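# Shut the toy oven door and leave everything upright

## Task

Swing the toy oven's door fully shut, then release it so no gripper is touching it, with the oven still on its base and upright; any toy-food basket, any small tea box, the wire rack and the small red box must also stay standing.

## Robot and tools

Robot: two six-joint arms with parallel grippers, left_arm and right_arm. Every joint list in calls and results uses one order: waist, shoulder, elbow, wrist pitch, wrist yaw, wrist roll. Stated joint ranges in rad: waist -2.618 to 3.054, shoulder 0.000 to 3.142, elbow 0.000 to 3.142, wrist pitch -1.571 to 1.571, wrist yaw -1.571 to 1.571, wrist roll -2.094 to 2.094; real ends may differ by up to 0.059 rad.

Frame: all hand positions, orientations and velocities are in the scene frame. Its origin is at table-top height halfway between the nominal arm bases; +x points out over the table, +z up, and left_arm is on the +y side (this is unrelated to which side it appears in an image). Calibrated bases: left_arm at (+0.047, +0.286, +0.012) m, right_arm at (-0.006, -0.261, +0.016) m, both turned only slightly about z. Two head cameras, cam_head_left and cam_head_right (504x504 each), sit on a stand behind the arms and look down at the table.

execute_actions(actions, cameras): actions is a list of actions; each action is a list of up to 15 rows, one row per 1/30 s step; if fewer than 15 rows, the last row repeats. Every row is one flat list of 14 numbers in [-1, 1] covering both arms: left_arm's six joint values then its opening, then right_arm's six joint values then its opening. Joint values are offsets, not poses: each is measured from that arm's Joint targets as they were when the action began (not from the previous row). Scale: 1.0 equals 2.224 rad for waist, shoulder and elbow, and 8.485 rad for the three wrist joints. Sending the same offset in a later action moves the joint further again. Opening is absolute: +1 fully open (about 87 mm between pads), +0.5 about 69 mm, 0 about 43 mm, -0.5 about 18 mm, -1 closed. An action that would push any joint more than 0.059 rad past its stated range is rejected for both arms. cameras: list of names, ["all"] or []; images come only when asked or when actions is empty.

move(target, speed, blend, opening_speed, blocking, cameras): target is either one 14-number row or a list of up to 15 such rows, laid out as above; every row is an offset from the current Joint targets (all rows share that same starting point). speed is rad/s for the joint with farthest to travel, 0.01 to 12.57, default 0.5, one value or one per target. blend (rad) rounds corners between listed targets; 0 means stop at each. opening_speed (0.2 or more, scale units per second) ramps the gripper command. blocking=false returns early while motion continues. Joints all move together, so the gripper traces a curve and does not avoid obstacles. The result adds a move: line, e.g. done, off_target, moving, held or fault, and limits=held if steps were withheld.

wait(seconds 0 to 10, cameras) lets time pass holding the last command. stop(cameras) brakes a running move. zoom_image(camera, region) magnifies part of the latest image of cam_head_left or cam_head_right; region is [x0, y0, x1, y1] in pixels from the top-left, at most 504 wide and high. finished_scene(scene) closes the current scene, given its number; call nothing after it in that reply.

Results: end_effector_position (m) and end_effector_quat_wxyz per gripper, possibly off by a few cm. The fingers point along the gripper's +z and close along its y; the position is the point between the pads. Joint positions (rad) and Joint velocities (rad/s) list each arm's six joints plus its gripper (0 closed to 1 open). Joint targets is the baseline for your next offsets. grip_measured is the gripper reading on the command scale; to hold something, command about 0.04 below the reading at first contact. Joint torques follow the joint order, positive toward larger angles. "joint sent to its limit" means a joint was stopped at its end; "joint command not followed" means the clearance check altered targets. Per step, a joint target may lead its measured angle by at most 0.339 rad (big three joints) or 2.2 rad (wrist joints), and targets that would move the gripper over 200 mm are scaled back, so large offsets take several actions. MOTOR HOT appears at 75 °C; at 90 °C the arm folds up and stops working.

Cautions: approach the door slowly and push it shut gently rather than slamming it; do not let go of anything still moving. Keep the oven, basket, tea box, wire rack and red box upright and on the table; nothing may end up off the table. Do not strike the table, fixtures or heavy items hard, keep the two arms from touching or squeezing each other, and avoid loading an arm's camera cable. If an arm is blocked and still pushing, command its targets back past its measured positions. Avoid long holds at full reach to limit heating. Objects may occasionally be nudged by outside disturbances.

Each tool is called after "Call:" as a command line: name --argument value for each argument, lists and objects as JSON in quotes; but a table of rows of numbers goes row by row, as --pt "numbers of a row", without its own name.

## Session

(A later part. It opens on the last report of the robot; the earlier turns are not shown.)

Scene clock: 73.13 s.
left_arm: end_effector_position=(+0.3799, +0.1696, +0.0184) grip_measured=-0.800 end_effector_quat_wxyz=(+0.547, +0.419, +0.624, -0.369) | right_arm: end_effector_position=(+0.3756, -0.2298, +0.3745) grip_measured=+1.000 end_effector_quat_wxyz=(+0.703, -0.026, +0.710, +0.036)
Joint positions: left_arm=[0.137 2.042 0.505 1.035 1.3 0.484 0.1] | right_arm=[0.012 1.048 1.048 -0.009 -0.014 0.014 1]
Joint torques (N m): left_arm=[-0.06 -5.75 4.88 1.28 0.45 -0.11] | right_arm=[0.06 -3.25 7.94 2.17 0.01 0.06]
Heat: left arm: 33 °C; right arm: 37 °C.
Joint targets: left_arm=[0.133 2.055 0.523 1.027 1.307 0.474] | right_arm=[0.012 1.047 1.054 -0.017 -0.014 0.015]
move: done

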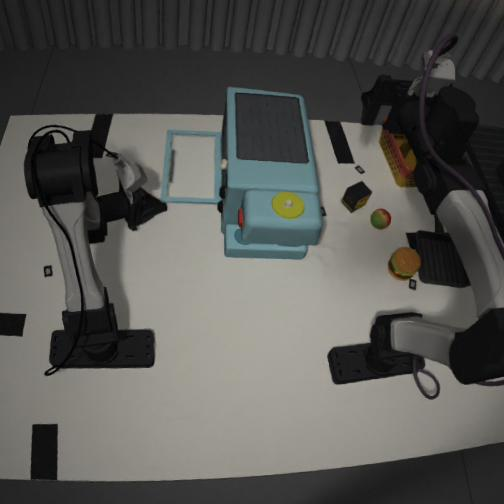

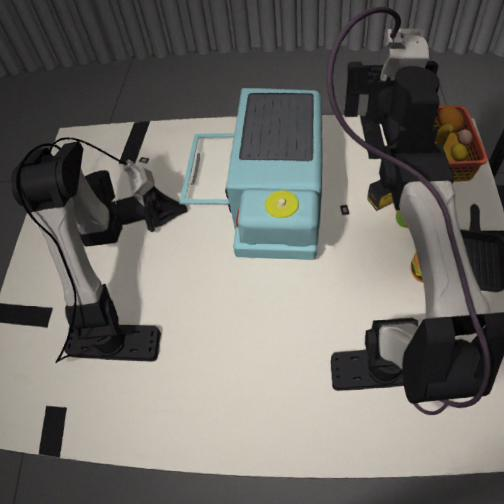

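Call:
move --target '[-0.00135, 0.0018, 0.01079, -0.00212, 0, 0, -0.8, 0, 0, 0, 0, 0, 0, 1.0]' --speed 0.1 --cameras '["all"]'

Call:
zoom_image --camera "cam_head_left" --region '[120, 140, 240, 240]'

Call:
zoom_image --camera "cam_head_right" --region '[140, 140, 260, 240]'

Scene clock: 78.23 s.
left_arm: end_effector_position=(+0.3844, +0.1700, +0.0192) grip_measured=-0.800 end_effector_quat_wxyz=(+0.546, +0.419, +0.623, -0.371) | right_arm: end_effector_position=(+0.3756, -0.2298, +0.3745) grip_measured=+1.000 end_effector_quat_wxyz=(+0.703, -0.026, +0.710, +0.036)
Joint positions: left_arm=[0.137 2.046 0.526 1.016 1.303 0.484 0.1] | right_arm=[0.012 1.048 1.048 -0.009 -0.014 0.014 1]
Joint torques (N m): left_arm=[-0.29 -5.91 5.09 1.32 0.41 -0.1] | right_arm=[0.09 -3.17 8.05 2.15 0.01 0.08]
Heat: left arm: 33 °C; right arm: 37 °C.
Joint targets: left_arm=[0.130 2.059 0.547 1.009 1.307 0.474] | right_arm=[0.012 1.047 1.054 -0.017 -0.014 0.015]
move: done

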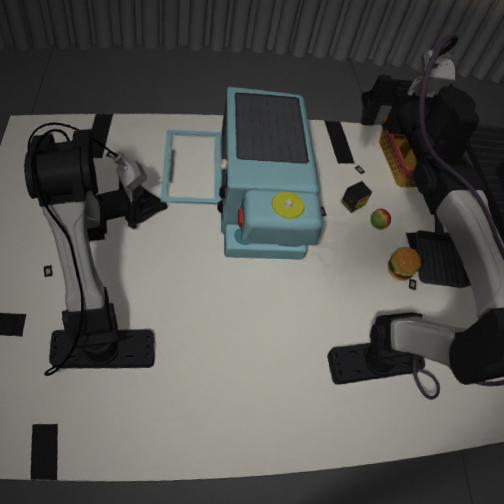

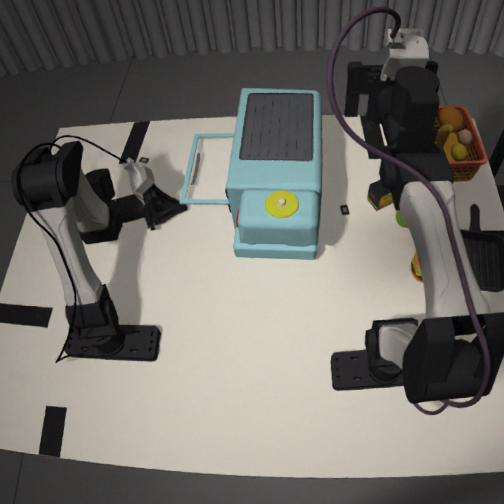

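Scaled by 4.200 from the camera's 504x504 image, which has a finer 720x720 frame.

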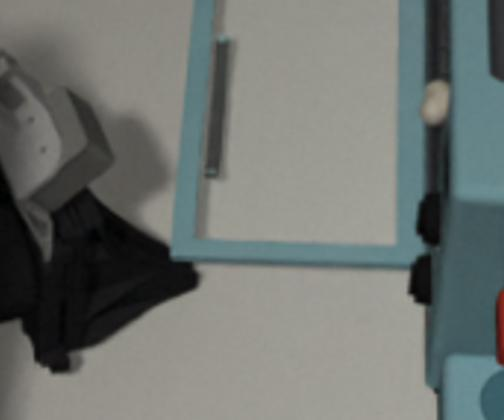

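Scaled by 4.200 from the camera's 504x504 image, which has a finer 720x720 frame.

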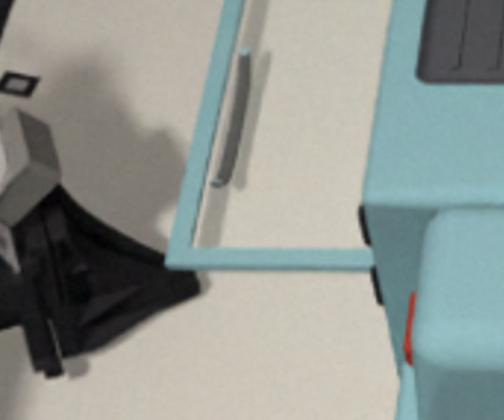

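Call:
move --pt "-0.00045 -0.08588 0 -0.01862 0 0 -0.8 0 0 0 0 0 0 1.0" --pt "-0.00674 -0.1259 0.00944 -0.03159 0 0 -0.8 0 0 0 0 0 0 1.0" --speed 0.15 --blend 0.03 --cameras '["all"]'

Call:
zoom_image --camera "cam_head_left" --region '[120, 120, 260, 240]'

Call:
zoom_image --camera "cam_head_right" --region '[140, 120, 280, 240]'

Scene clock: 85.00 s.
left_arm: end_effector_position=(+0.3813, +0.1655, +0.0660) grip_measured=-0.800 end_effector_quat_wxyz=(+0.540, +0.419, +0.624, -0.378) | right_arm: end_effector_position=(+0.3756, -0.2298, +0.3745) grip_measured=+1.000 end_effector_quat_wxyz=(+0.703, -0.026, +0.710, +0.036)
Joint positions: left_arm=[0.124 1.807 0.543 0.747 1.303 0.483 0.1] | right_arm=[0.012 1.048 1.048 -0.009 -0.014 0.014 1]
Joint torques (N m): left_arm=[-0.49 -8.94 6.82 1.35 0.41 -0.09] | right_arm=[-0.05 -3.17 8.16 2.16 0.01 0.01]
Heat: left arm: 33 °C; right arm: 37 °C.
Joint targets: left_arm=[0.115 1.778 0.568 0.741 1.306 0.473] | right_arm=[0.012 1.047 1.054 -0.017 -0.014 0.015]
move: done

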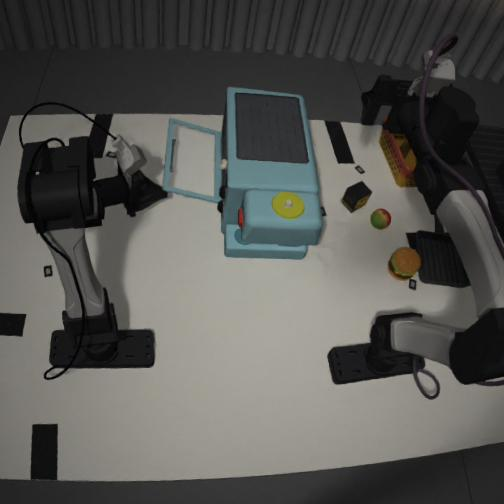

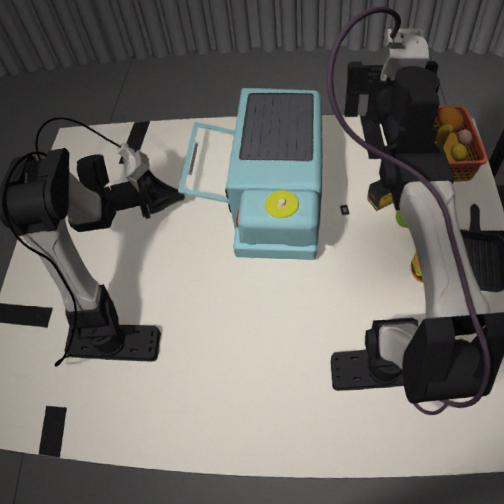

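Scaled by 3.600 from the camera's 504x504 image, which has a finer 720x720 frame.

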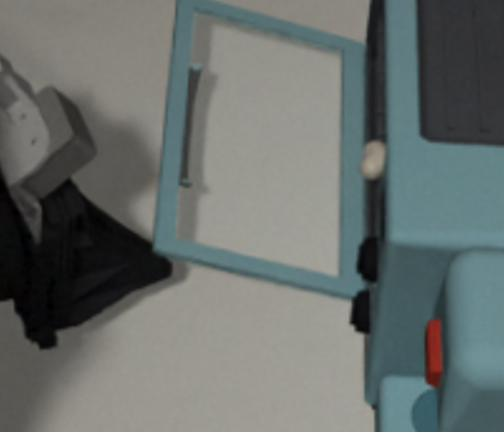

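Scaled by 3.600 from the camera's 504x504 image, which has a finer 720x720 frame.

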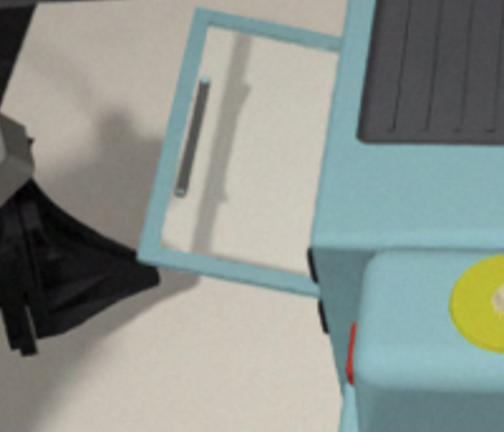

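Call:
move --pt "-0.01259 -0.02968 0.02248 -0.01202 0 0 -0.8 0 0 0 0 0 0 1.0" --pt "-0.03642 -0.05665 0.05126 -0.02711 0 0 -0.8 0 0 0 0 0 0 1.0" --speed 0.15 --blend 0.03 --cameras '["all"]'

Call:
zoom_image --camera "cam_head_left" --region '[120, 100, 260, 240]'

Call:
zoom_image --camera "cam_head_right" --region '[140, 100, 280, 240]'

Scene clock: 89.63 s.
left_arm: end_effector_position=(+0.3823, +0.1378, +0.1091) grip_measured=-0.800 end_effector_quat_wxyz=(+0.523, +0.446, +0.604, -0.404) | right_arm: end_effector_position=(+0.3756, -0.2298, +0.3745) grip_measured=+1.000 end_effector_quat_wxyz=(+0.703, -0.026, +0.710, +0.036)
Joint positions: left_arm=[0.04 1.68 0.651 0.513 1.312 0.481 0.1] | right_arm=[0.012 1.048 1.048 -0.009 -0.014 0.014 1]
Joint torques (N m): left_arm=[-0.25 -8.69 8.31 1.36 0.31 -0.08] | right_arm=[0.02 -3.25 8.03 2.11 0 -0.02]
Heat: left arm: 33 °C; right arm: 38 °C.
Joint targets: left_arm=[0.034 1.652 0.682 0.511 1.307 0.473] | right_arm=[0.012 1.047 1.054 -0.017 -0.014 0.015]
move: done

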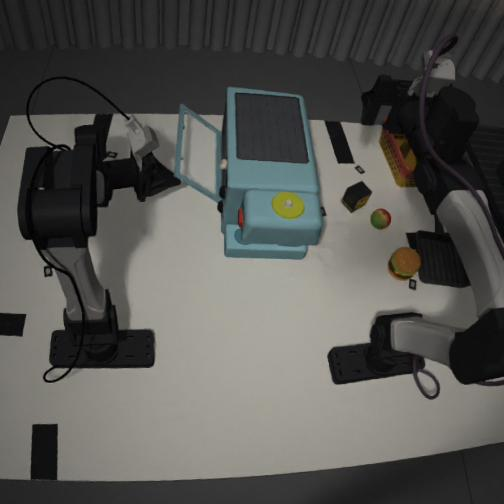

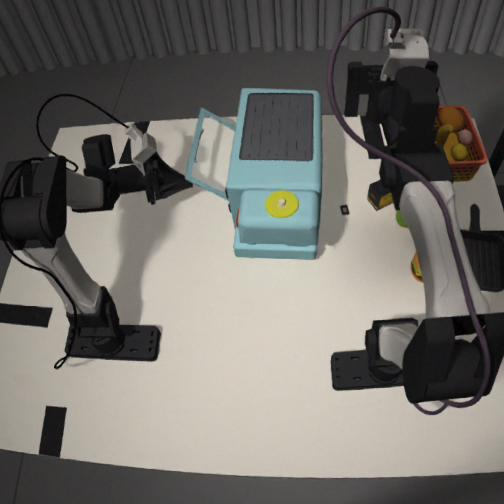

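Scaled by 3.600 from the camera's 504x504 image, which has a finer 720x720 frame.

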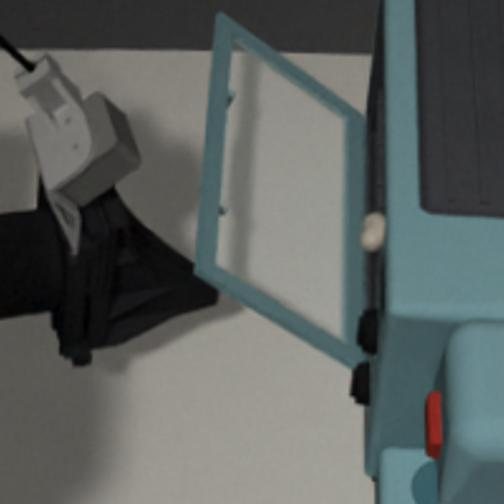

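Scaled by 3.600 from the camera's 504x504 image, which has a finer 720x720 frame.

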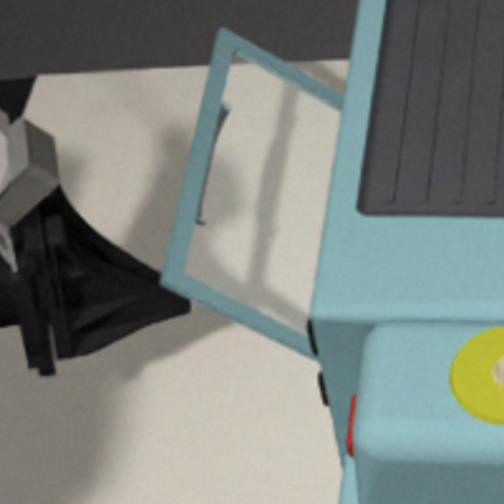

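Call:
move --pt "-0.02923 -0.00405 0.04451 -0.01108 0 0 -0.8 0 0 0 0 0 0 1.0" --pt "-0.06205 0.00899 0.07599 -0.01827 0 0 -0.8 0 0 0 0 0 0 1.0" --speed 0.12 --blend 0.03 --cameras '["all"]'

Call:
zoom_image --camera "cam_head_left" --region '[120, 100, 260, 240]'

Call:
zoom_image --camera "cam_head_right" --region '[140, 100, 280, 240]'

Scene clock: 92.33 s.
left_arm: end_effector_position=(+0.3907, +0.0914, +0.1459) grip_measured=-0.800 end_effector_quat_wxyz=(+0.505, +0.491, +0.566, -0.429) | right_arm: end_effector_position=(+0.3756, -0.2298, +0.3745) grip_measured=+1.000 end_effector_quat_wxyz=(+0.703, -0.026, +0.710, +0.036)
Joint positions: left_arm=[-0.097 1.675 0.823 0.369 1.304 0.481 0.1] | right_arm=[0.012 1.048 1.048 -0.009 -0.014 0.014 1]
Joint torques (N m): left_arm=[-0.4 -6.98 8.72 1.23 0.39 -0.07] | right_arm=[-0.29 -3.41 7.91 2.2 -0.01 0.03]
Heat: left arm: 34 °C; right arm: 38 °C.
Joint targets: left_arm=[-0.104 1.672 0.851 0.356 1.307 0.473] | right_arm=[0.012 1.047 1.054 -0.017 -0.014 0.015]
move: done

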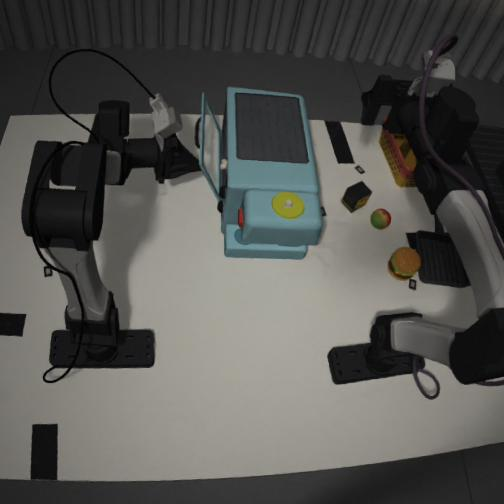

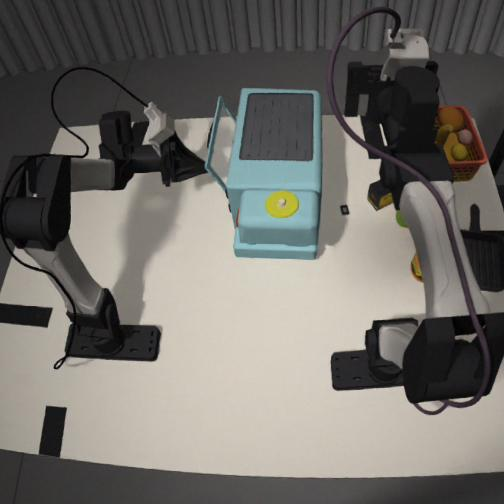

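Scaled by 3.600 from the camera's 504x504 image, which has a finer 720x720 frame.

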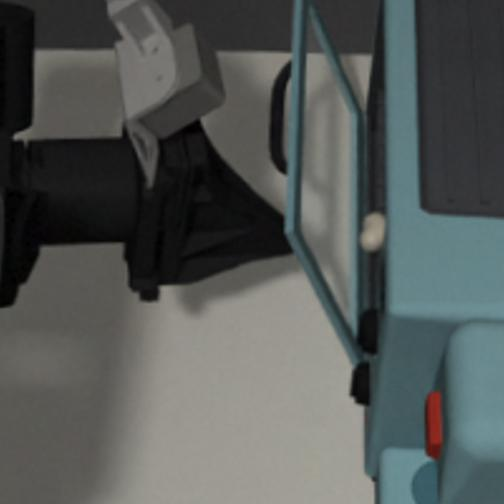

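Scaled by 3.600 from the camera's 504x504 image, which has a finer 720x720 frame.

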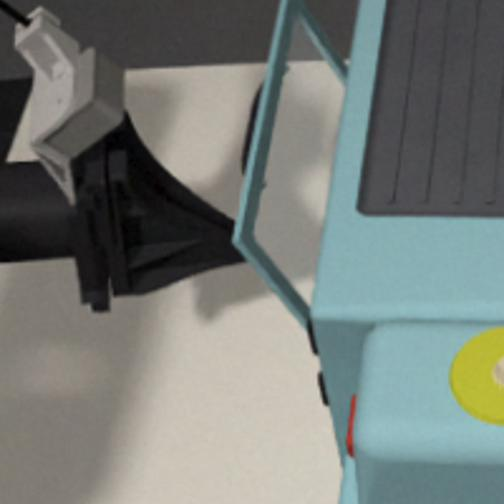

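Call:
move --pt "-0.02338 0.01888 0.01933 -0.0033 0 0 -0.8 0 0 0 0 0 0 1.0" --pt "-0.03507 0.02518 0.02923 -0.00436 0 0 -0.8 0 0 0 0 0 0 1.0" --speed 0.08 --blend 0.02 --cameras '["all"]'

Call:
zoom_image --camera "cam_head_left" --region '[140, 80, 280, 220]'

Call:
zoom_image --camera "cam_head_right" --region '[140, 80, 280, 220]'

Scene clock: 94.13 s.
left_arm: end_effector_position=(+0.3895, +0.0638, +0.1492) grip_measured=-0.800 end_effector_quat_wxyz=(+0.487, +0.511, +0.549, -0.447) | right_arm: end_effector_position=(+0.3756, -0.2298, +0.3745) grip_measured=+1.000 end_effector_quat_wxyz=(+0.703, -0.026, +0.710, +0.036)
Joint positions: left_arm=[-0.172 1.716 0.89 0.337 1.299 0.481 0.1] | right_arm=[0.012 1.048 1.048 -0.009 -0.014 0.014 1]
Joint torques (N m): left_arm=[-0.59 -5.98 8.59 1.14 0.44 -0.08] | right_arm=[-0.05 -3.36 8.03 2.11 0.03 0.08]
Heat: left arm: 34 °C; right arm: 38 °C.
Joint targets: left_arm=[-0.182 1.729 0.916 0.319 1.306 0.473] | right_arm=[0.012 1.047 1.054 -0.017 -0.014 0.015]
move: done; blend cut to 0.013 rad at target 1

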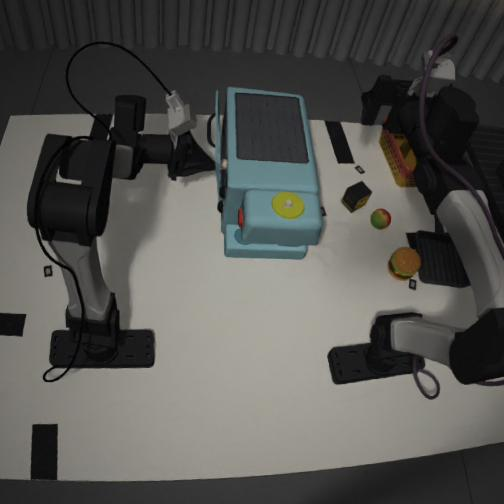

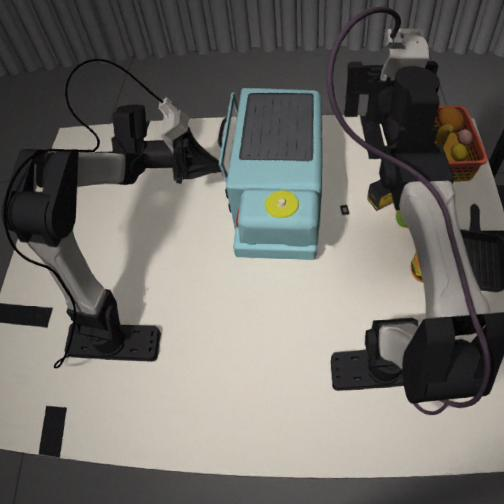

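Scaled by 3.600 from the camera's 504x504 image, which has a finer 720x720 frame.

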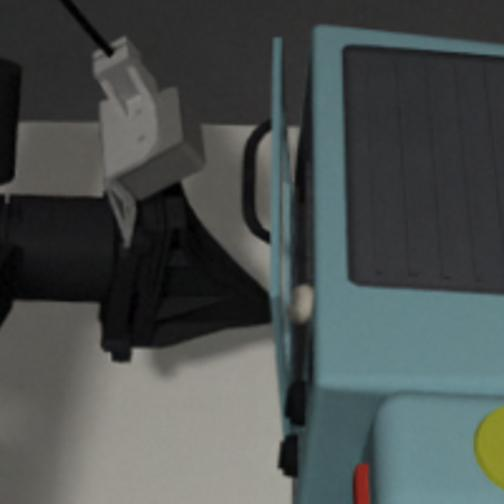

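Scaled by 3.600 from the camera's 504x504 image, which has a finer 720x720 frame.

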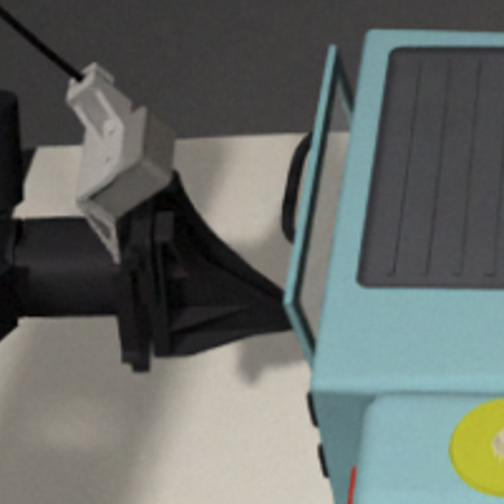

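Call:
move --target '[-0.01097, 0.00845, 0.00953, -0.00028, 0, 0, -0.8, 0, 0, 0, 0, 0, 0, 1.0]' --speed 0.05 --cameras '["all"]'

Call:
zoom_image --camera "cam_head_left" --region '[140, 80, 280, 220]'

Call:
zoom_image --camera "cam_head_right" --region '[140, 80, 280, 220]'

Scene clock: 95.40 s.
left_arm: end_effector_position=(+0.3893, +0.0546, +0.1488) grip_measured=-0.800 end_effector_quat_wxyz=(+0.482, +0.517, +0.544, -0.452) | right_arm: end_effector_position=(+0.3756, -0.2298, +0.3745) grip_measured=+1.000 end_effector_quat_wxyz=(+0.703, -0.026, +0.710, +0.036)
Joint positions: left_arm=[-0.197 1.734 0.911 0.334 1.298 0.481 0.1] | right_arm=[0.012 1.048 1.048 -0.009 -0.014 0.014 1]
Joint torques (N m): left_arm=[-0.57 -6.15 8.61 1.2 0.46 -0.07] | right_arm=[0.12 -3.22 7.94 2.19 0 0.01]
Heat: left arm: 34 °C; right arm: 38 °C.
Joint targets: left_arm=[-0.206 1.747 0.937 0.316 1.306 0.473] | right_arm=[0.012 1.047 1.054 -0.017 -0.014 0.015]
move: done

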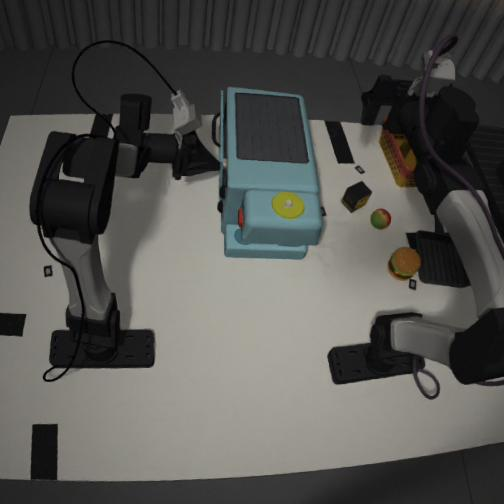

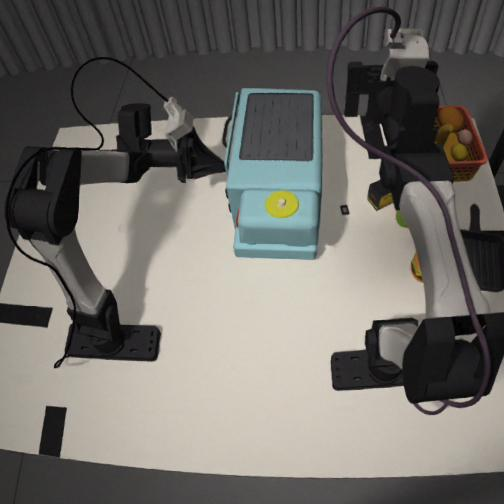

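Scaled by 3.600 from the camera's 504x504 image, which has a finer 720x720 frame.

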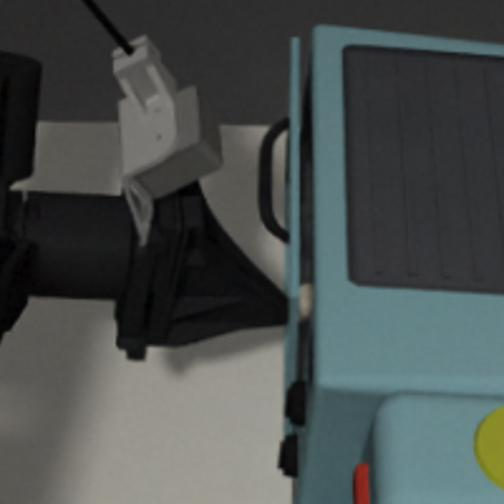

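Scaled by 3.600 from the camera's 504x504 image, which has a finer 720x720 frame.

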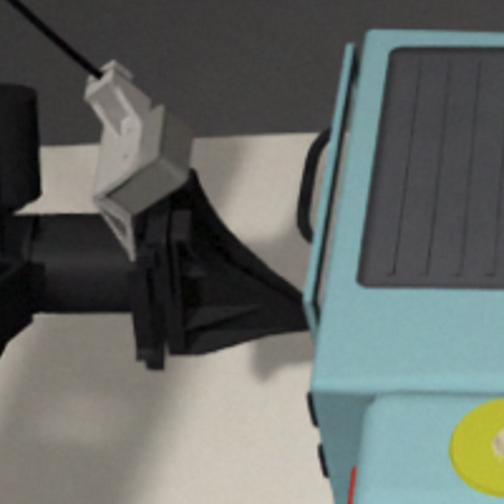

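Call:
move --target '[-0.00975, 0.00751, 0.00847, -0.00025, 0, 0, -0.8, 0, 0, 0, 0, 0, 0, 1.0]' --speed 0.05 --cameras '["all"]'

Call:
zoom_image --camera "cam_head_left" --region '[140, 80, 280, 220]'

Call:
zoom_image --camera "cam_head_right" --region '[140, 80, 280, 220]'

Scene clock: 96.53 s.
left_arm: end_effector_position=(+0.3883, +0.0499, +0.1460) grip_measured=-0.800 end_effector_quat_wxyz=(+0.473, +0.518, +0.545, -0.459) | right_arm: end_effector_position=(+0.3756, -0.2298, +0.3745) grip_measured=+1.000 end_effector_quat_wxyz=(+0.703, -0.026, +0.710, +0.036)
Joint positions: left_arm=[-0.209 1.75 0.924 0.319 1.298 0.481 0.1] | right_arm=[0.012 1.048 1.048 -0.009 -0.014 0.014 1]
Joint torques (N m): left_arm=[-1.39 -6.13 8.96 1.32 0.46 -0.07] | right_arm=[-0.2 -3.15 8.03 2.17 -0.02 0]
Heat: left arm: 34 °C; right arm: 38 °C.
Joint targets: left_arm=[-0.228 1.764 0.956 0.314 1.307 0.473] | right_arm=[0.012 1.047 1.054 -0.017 -0.014 0.015]
move: done

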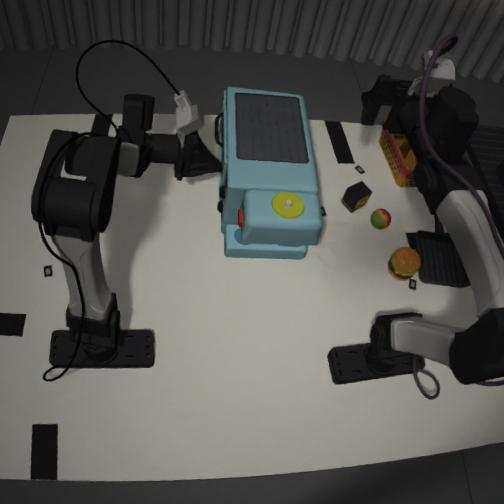

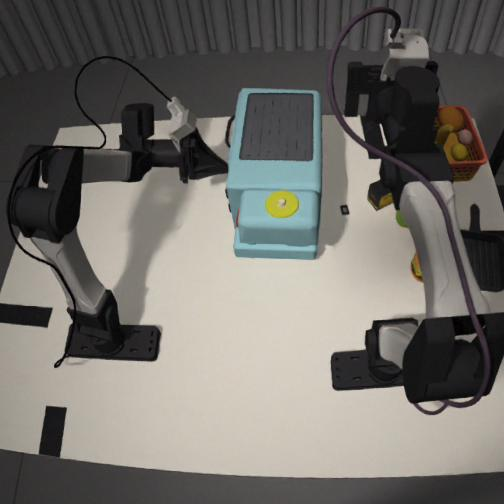

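Scaled by 3.600 from the camera's 504x504 image, which has a finer 720x720 frame.

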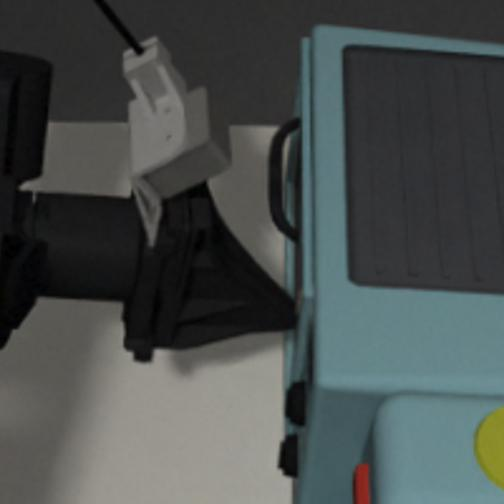

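Scaled by 3.600 from the camera's 504x504 image, which has a finer 720x720 frame.

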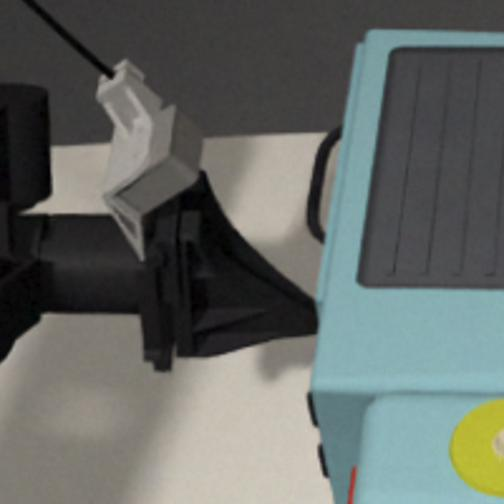

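Call:
zoom_image --camera "cam_head_left" --region '[205, 80, 245, 220]'

Call:
zoom_image --camera "cam_head_right" --region '[215, 80, 255, 220]'

Scaled by 3.600 from the camera's 504x504 image, which has a finer 720x720 frame.

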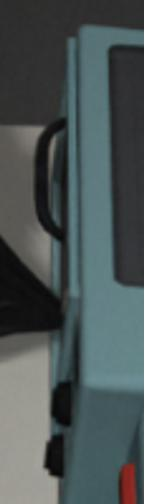

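Scaled by 3.600 from the camera's 504x504 image, which has a finer 720x720 frame.

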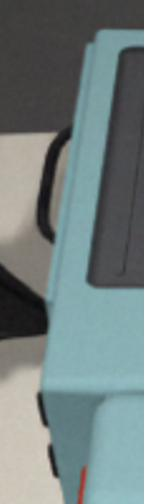

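Call:
move --target '[-0.00488, 0.00376, 0.00424, -0.00012, 0, 0, -0.8, 0, 0, 0, 0, 0, 0, 1.0]' --speed 0.05 --cameras '["all"]'

Call:
zoom_image --camera "cam_head_left" --region '[205, 80, 245, 220]'

Call:
zoom_image --camera "cam_head_right" --region '[215, 80, 255, 220]'

Scene clock: 99.83 s.
left_arm: end_effector_position=(+0.3890, +0.0480, +0.1457) grip_measured=-0.800 end_effector_quat_wxyz=(+0.472, +0.519, +0.545, -0.460) | right_arm: end_effector_position=(+0.3756, -0.2298, +0.3745) grip_measured=+1.000 end_effector_quat_wxyz=(+0.703, -0.026, +0.710, +0.036)
Joint positions: left_arm=[-0.214 1.756 0.932 0.316 1.297 0.481 0.1] | right_arm=[0.012 1.048 1.048 -0.009 -0.014 0.014 1]
Joint torques (N m): left_arm=[-1.92 -6.02 9.22 1.35 0.48 -0.06] | right_arm=[-0.18 -3.11 8.03 2.1 0.04 0.05]
Heat: left arm: 35 °C; right arm: 38 °C.
Joint targets: left_arm=[-0.239 1.772 0.965 0.313 1.306 0.473] | right_arm=[0.012 1.047 1.054 -0.017 -0.014 0.015]
move: done

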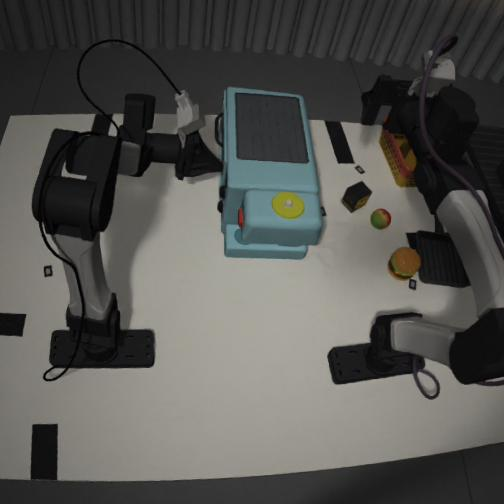

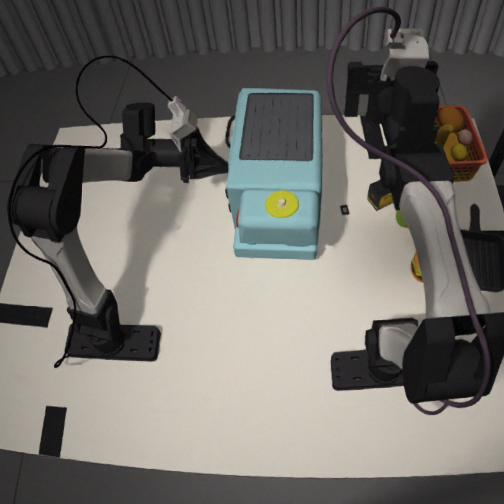

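Scaled by 3.600 from the camera's 504x504 image, which has a finer 720x720 frame.

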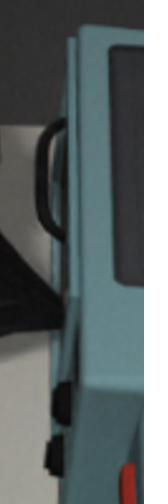

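Scaled by 3.600 from the camera's 504x504 image, which has a finer 720x720 frame.

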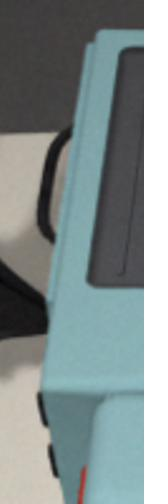

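Call:
move --target '[0.01463, -0.01127, -0.0127, 0.00037, 0, 0, -0.8, 0, 0, 0, 0, 0, 0, 1.0]' --speed 0.03 --cameras '["all"]'

Call:
zoom_image --camera "cam_head_left" --region '[205, 80, 245, 220]'

Call:
zoom_image --camera "cam_head_right" --region '[215, 80, 255, 220]'

Scene clock: 101.57 s.
left_arm: end_effector_position=(+0.3897, +0.0493, +0.1458) grip_measured=-0.800 end_effector_quat_wxyz=(+0.473, +0.518, +0.545, -0.460) | right_arm: end_effector_position=(+0.3756, -0.2298, +0.3745) grip_measured=+1.000 end_effector_quat_wxyz=(+0.703, -0.026, +0.710, +0.036)
Joint positions: left_arm=[-0.21 1.756 0.932 0.316 1.298 0.481 0.1] | right_arm=[0.012 1.048 1.048 -0.009 -0.014 0.014 1]
Joint torques (N m): left_arm=[0.65 -8.31 6.78 1.38 0.46 -0.07] | right_arm=[0.03 -3.17 7.82 2.13 -0.04 0]
Heat: left arm: 35 °C; right arm: 38 °C.
Joint targets: left_arm=[-0.206 1.747 0.937 0.316 1.306 0.473] | right_arm=[0.012 1.047 1.054 -0.017 -0.014 0.015]
move: done

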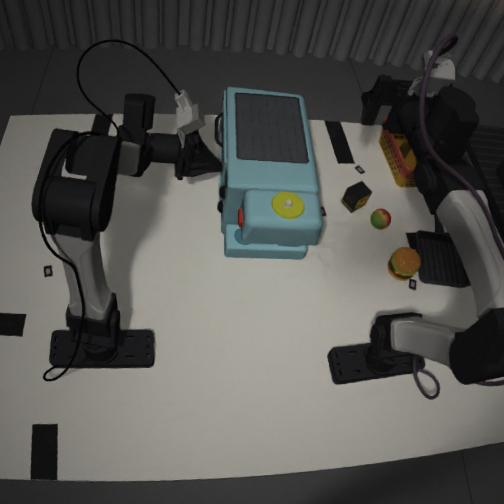

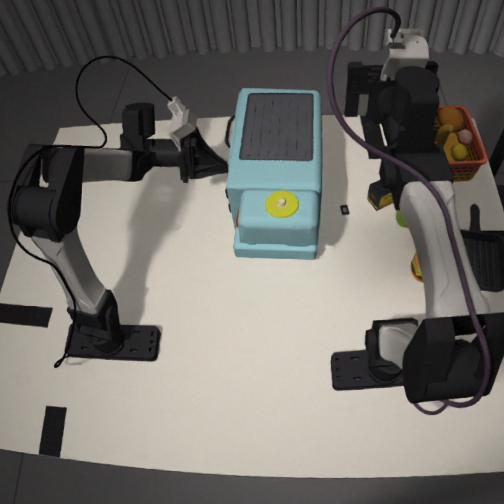

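Scaled by 3.600 from the camera's 504x504 image, which has a finer 720x720 frame.

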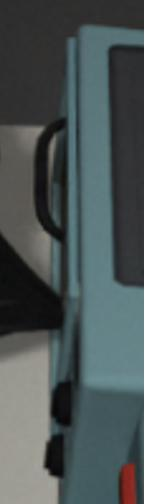

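Scaled by 3.600 from the camera's 504x504 image, which has a finer 720x720 frame.

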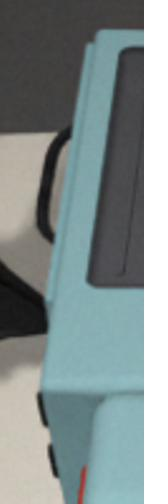

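Call:
move --target '[0.01463, -0.01127, -0.0127, 0.00037, 0, 0, -0.8, 0, 0, 0, 0, 0, 0, 1.0]' --speed 0.03 --cameras '["all"]'

Call:
zoom_image --camera "cam_head_left" --region '[165, 80, 245, 220]'

Call:
zoom_image --camera "cam_head_right" --region '[175, 80, 255, 220]'

Scene clock: 103.20 s.
left_arm: end_effector_position=(+0.3943, +0.0605, +0.1425) grip_measured=-0.800 end_effector_quat_wxyz=(+0.476, +0.507, +0.556, -0.454) | right_arm: end_effector_position=(+0.3756, -0.2298, +0.3745) grip_measured=+1.000 end_effector_quat_wxyz=(+0.703, -0.026, +0.710, +0.036)
Joint positions: left_arm=[-0.179 1.756 0.921 0.316 1.299 0.481 0.1] | right_arm=[0.012 1.048 1.048 -0.009 -0.014 0.014 1]
Joint velocities: left_arm=[within noise] | right_arm=[0.007 -0.012 0.017 0.007 0.154 -0.022 0]
Joint torques (N m): left_arm=[0.69 -10.56 5.18 1.41 0.47 -0.07] | right_arm=[-0.25 -3.44 8.05 2.2 0 0.02]
Heat: left arm: 35 °C; right arm: 38 °C.
Joint targets: left_arm=[-0.174 1.722 0.909 0.319 1.307 0.473] | right_arm=[0.012 1.047 1.054 -0.017 -0.014 0.015]
move: done

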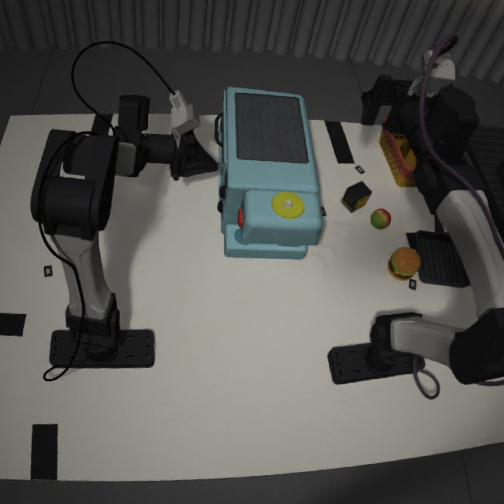

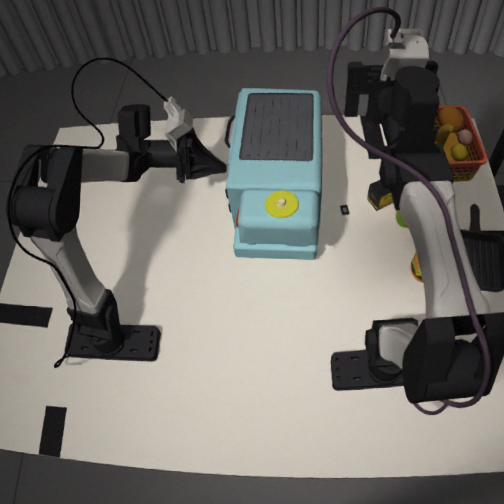

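Scaled by 3.600 from the camera's 504x504 image, which has a finer 720x720 frame.

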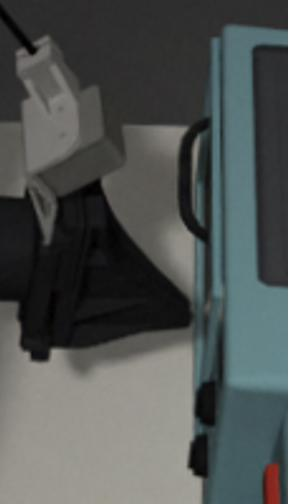

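Scaled by 3.600 from the camera's 504x504 image, which has a finer 720x720 frame.

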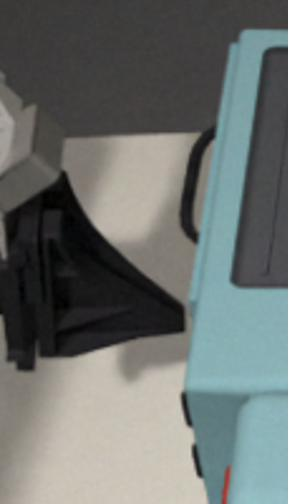

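Call:
move --target '[0.1232, 0, 0, 0, 0, 0, -0.8, 0, 0, 0, 0, 0, 0, 1.0]' --speed 0.3 --cameras '["all"]'

Call:
zoom_image --camera "cam_head_left" --region '[145, 80, 255, 220]'

Call:
zoom_image --camera "cam_head_right" --region '[155, 80, 265, 220]'

Scene clock: 105.80 s.
left_arm: end_effector_position=(+0.4429, +0.1652, +0.1426) grip_measured=-0.800 end_effector_quat_wxyz=(+0.535, +0.425, +0.621, -0.384) | right_arm: end_effector_position=(+0.3756, -0.2298, +0.3745) grip_measured=+1.000 end_effector_quat_wxyz=(+0.703, -0.026, +0.710, +0.036)
Joint positions: left_arm=[0.101 1.756 0.921 0.316 1.3 0.481 0.1] | right_arm=[0.012 1.048 1.048 -0.009 -0.014 0.014 1]
Joint torques (N m): left_arm=[0.44 -10.58 5.2 1.41 0.44 -0.08] | right_arm=[-0.01 -3.25 7.94 2.16 0.02 0.01]
Heat: left arm: 35 °C; right arm: 38 °C.
Joint targets: left_arm=[0.100 1.722 0.909 0.319 1.306 0.473] | right_arm=[0.012 1.047 1.054 -0.017 -0.014 0.015]
move: done

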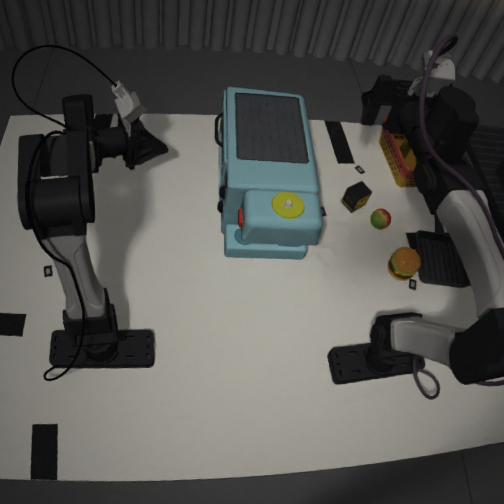

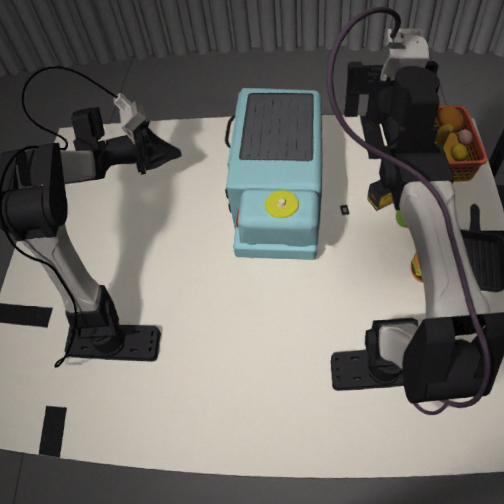

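Scaled by 3.600 from the camera's 504x504 image, which has a finer 720x720 frame.

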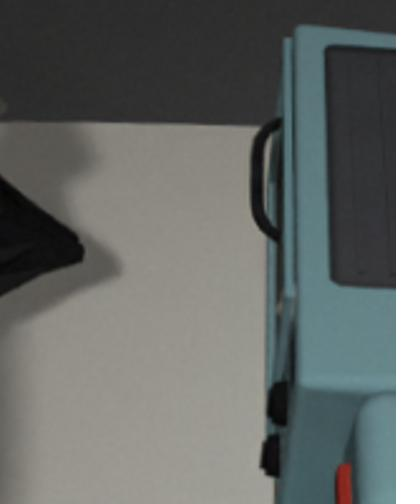

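Scaled by 3.600 from the camera's 504x504 image, which has a finer 720x720 frame.

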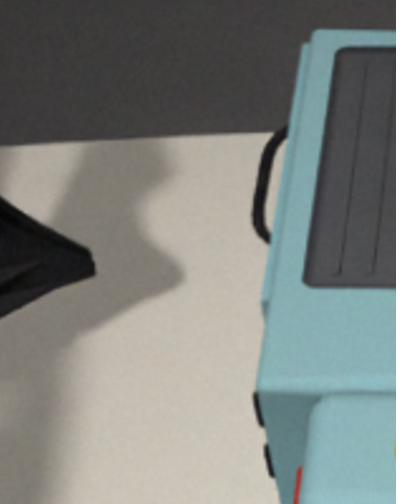

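Call:
zoom_image --camera "cam_head_left" --region '[205, 80, 245, 140]'

Call:
zoom_image --camera "cam_head_left" --region '[205, 140, 245, 200]'

Call:
zoom_image --camera "cam_head_right" --region '[215, 80, 255, 140]'

Call:
zoom_image --camera "cam_head_right" --region '[215, 140, 255, 200]'

Scaled by 8.400 from the camera's 504x504 image, which has a finer 720x720 frame.

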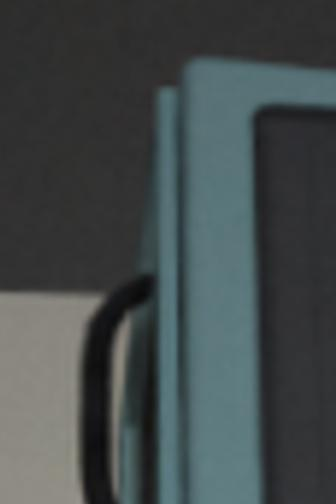

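Scaled by 8.400 from the camera's 504x504 image, which has a finer 720x720 frame.

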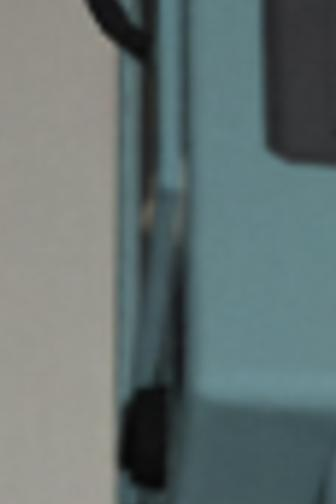

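Scaled by 8.400 from the camera's 504x504 image, which has a finer 720x720 frame.

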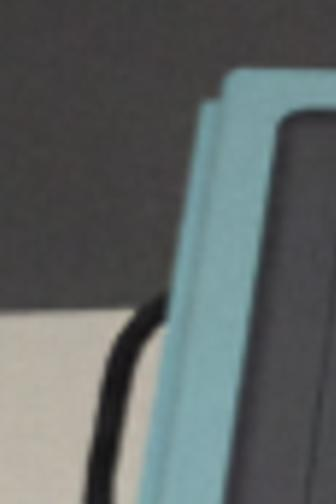

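Scaled by 8.400 from the camera's 504x504 image, which has a finer 720x720 frame.

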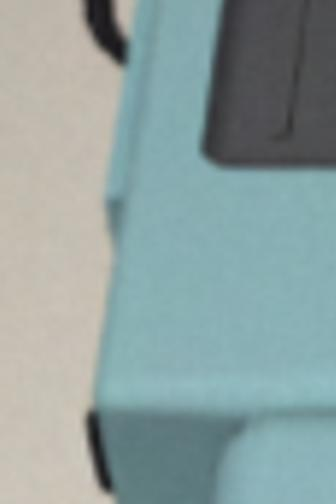

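Call:
move --target '[0, 0, 0, 0, 0, 0, -0.8, -0.15737, 0.24416, -0.07801, 0.02669, -0.15156, -0.05881, -0.8]' --speed 0.6 --opening_speed 1.5 --cameras '["all"]'

Call:
zoom_image --camera "cam_head_left" --region '[310, 90, 504, 284]'

Call:
zoom_image --camera "cam_head_right" --region '[310, 90, 504, 284]'

Scene clock: 110.47 s.
left_arm: end_effector_position=(+0.4429, +0.1652, +0.1426) grip_measured=-0.800 end_effector_quat_wxyz=(+0.535, +0.425, +0.621, -0.384) | right_arm: end_effector_position=(+0.3827, -0.1998, +0.1902) grip_measured=-0.800 end_effector_quat_wxyz=(+0.575, -0.379, +0.648, +0.327)
Joint positions: left_arm=[0.101 1.756 0.921 0.316 1.3 0.481 0.1] | right_arm=[-0.334 1.572 0.896 0.204 -1.289 -0.468 0.1]
Joint torques (N m): left_arm=[0.23 -10.59 5.16 1.4 0.45 -0.07] | right_arm=[-0.42 -5.86 5.64 1.74 -0.44 -0.15]
Heat: left arm: 34 °C; right arm: 38 °C.
Joint targets: left_arm=[0.100 1.722 0.909 0.319 1.306 0.473] | right_arm=[-0.338 1.590 0.881 0.209 -1.301 -0.484]
move: done

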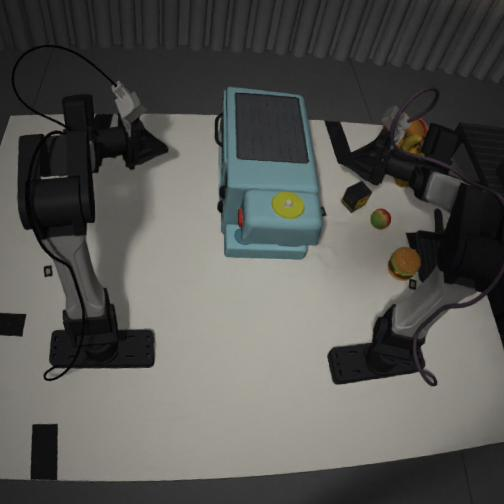

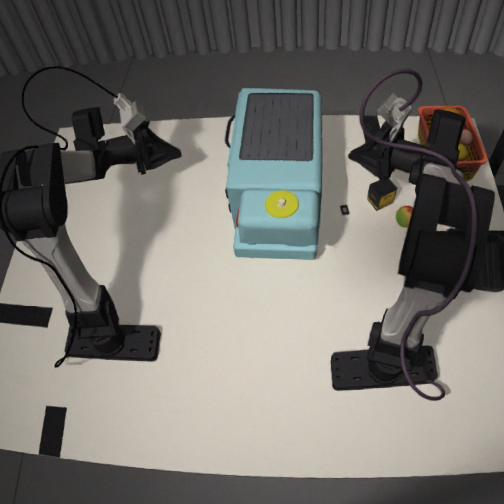

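Scaled by 2.598 from the camera's 504x504 image, which has a finer 720x720 frame.

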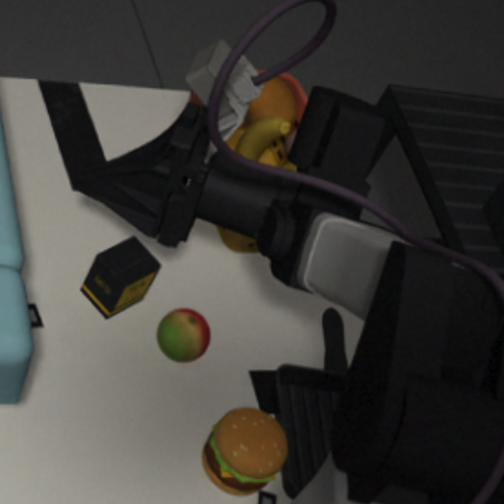

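Scaled by 2.598 from the camera's 504x504 image, which has a finer 720x720 frame.

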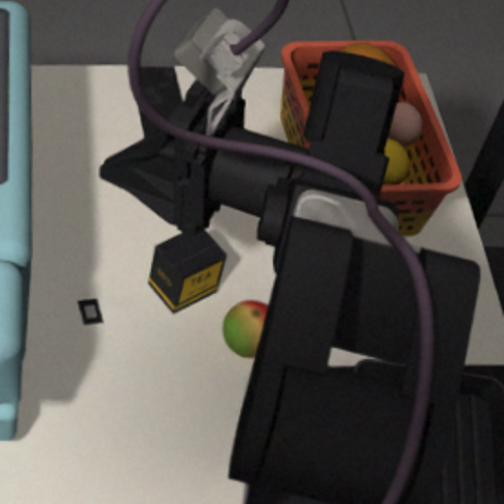

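Call:
zoom_image --camera "cam_head_left" --region '[325, 130, 385, 190]'

Call:
zoom_image --camera "cam_head_right" --region '[335, 120, 395, 180]'

Scaled by 8.400 from the camera's 504x504 image, which has a finer 720x720 frame.

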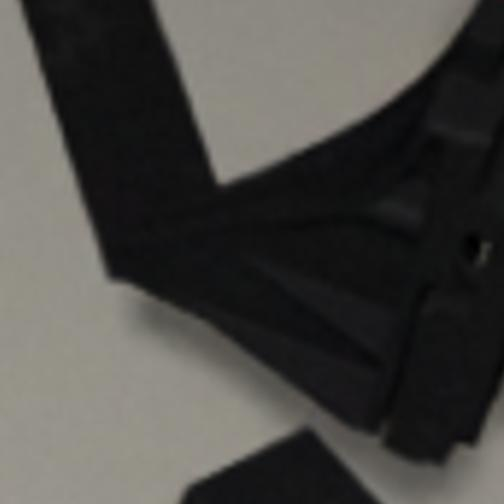

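Scaled by 8.400 from the camera's 504x504 image, which has a finer 720x720 frame.

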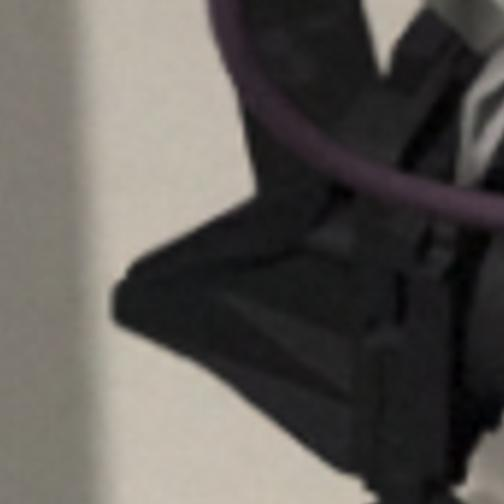

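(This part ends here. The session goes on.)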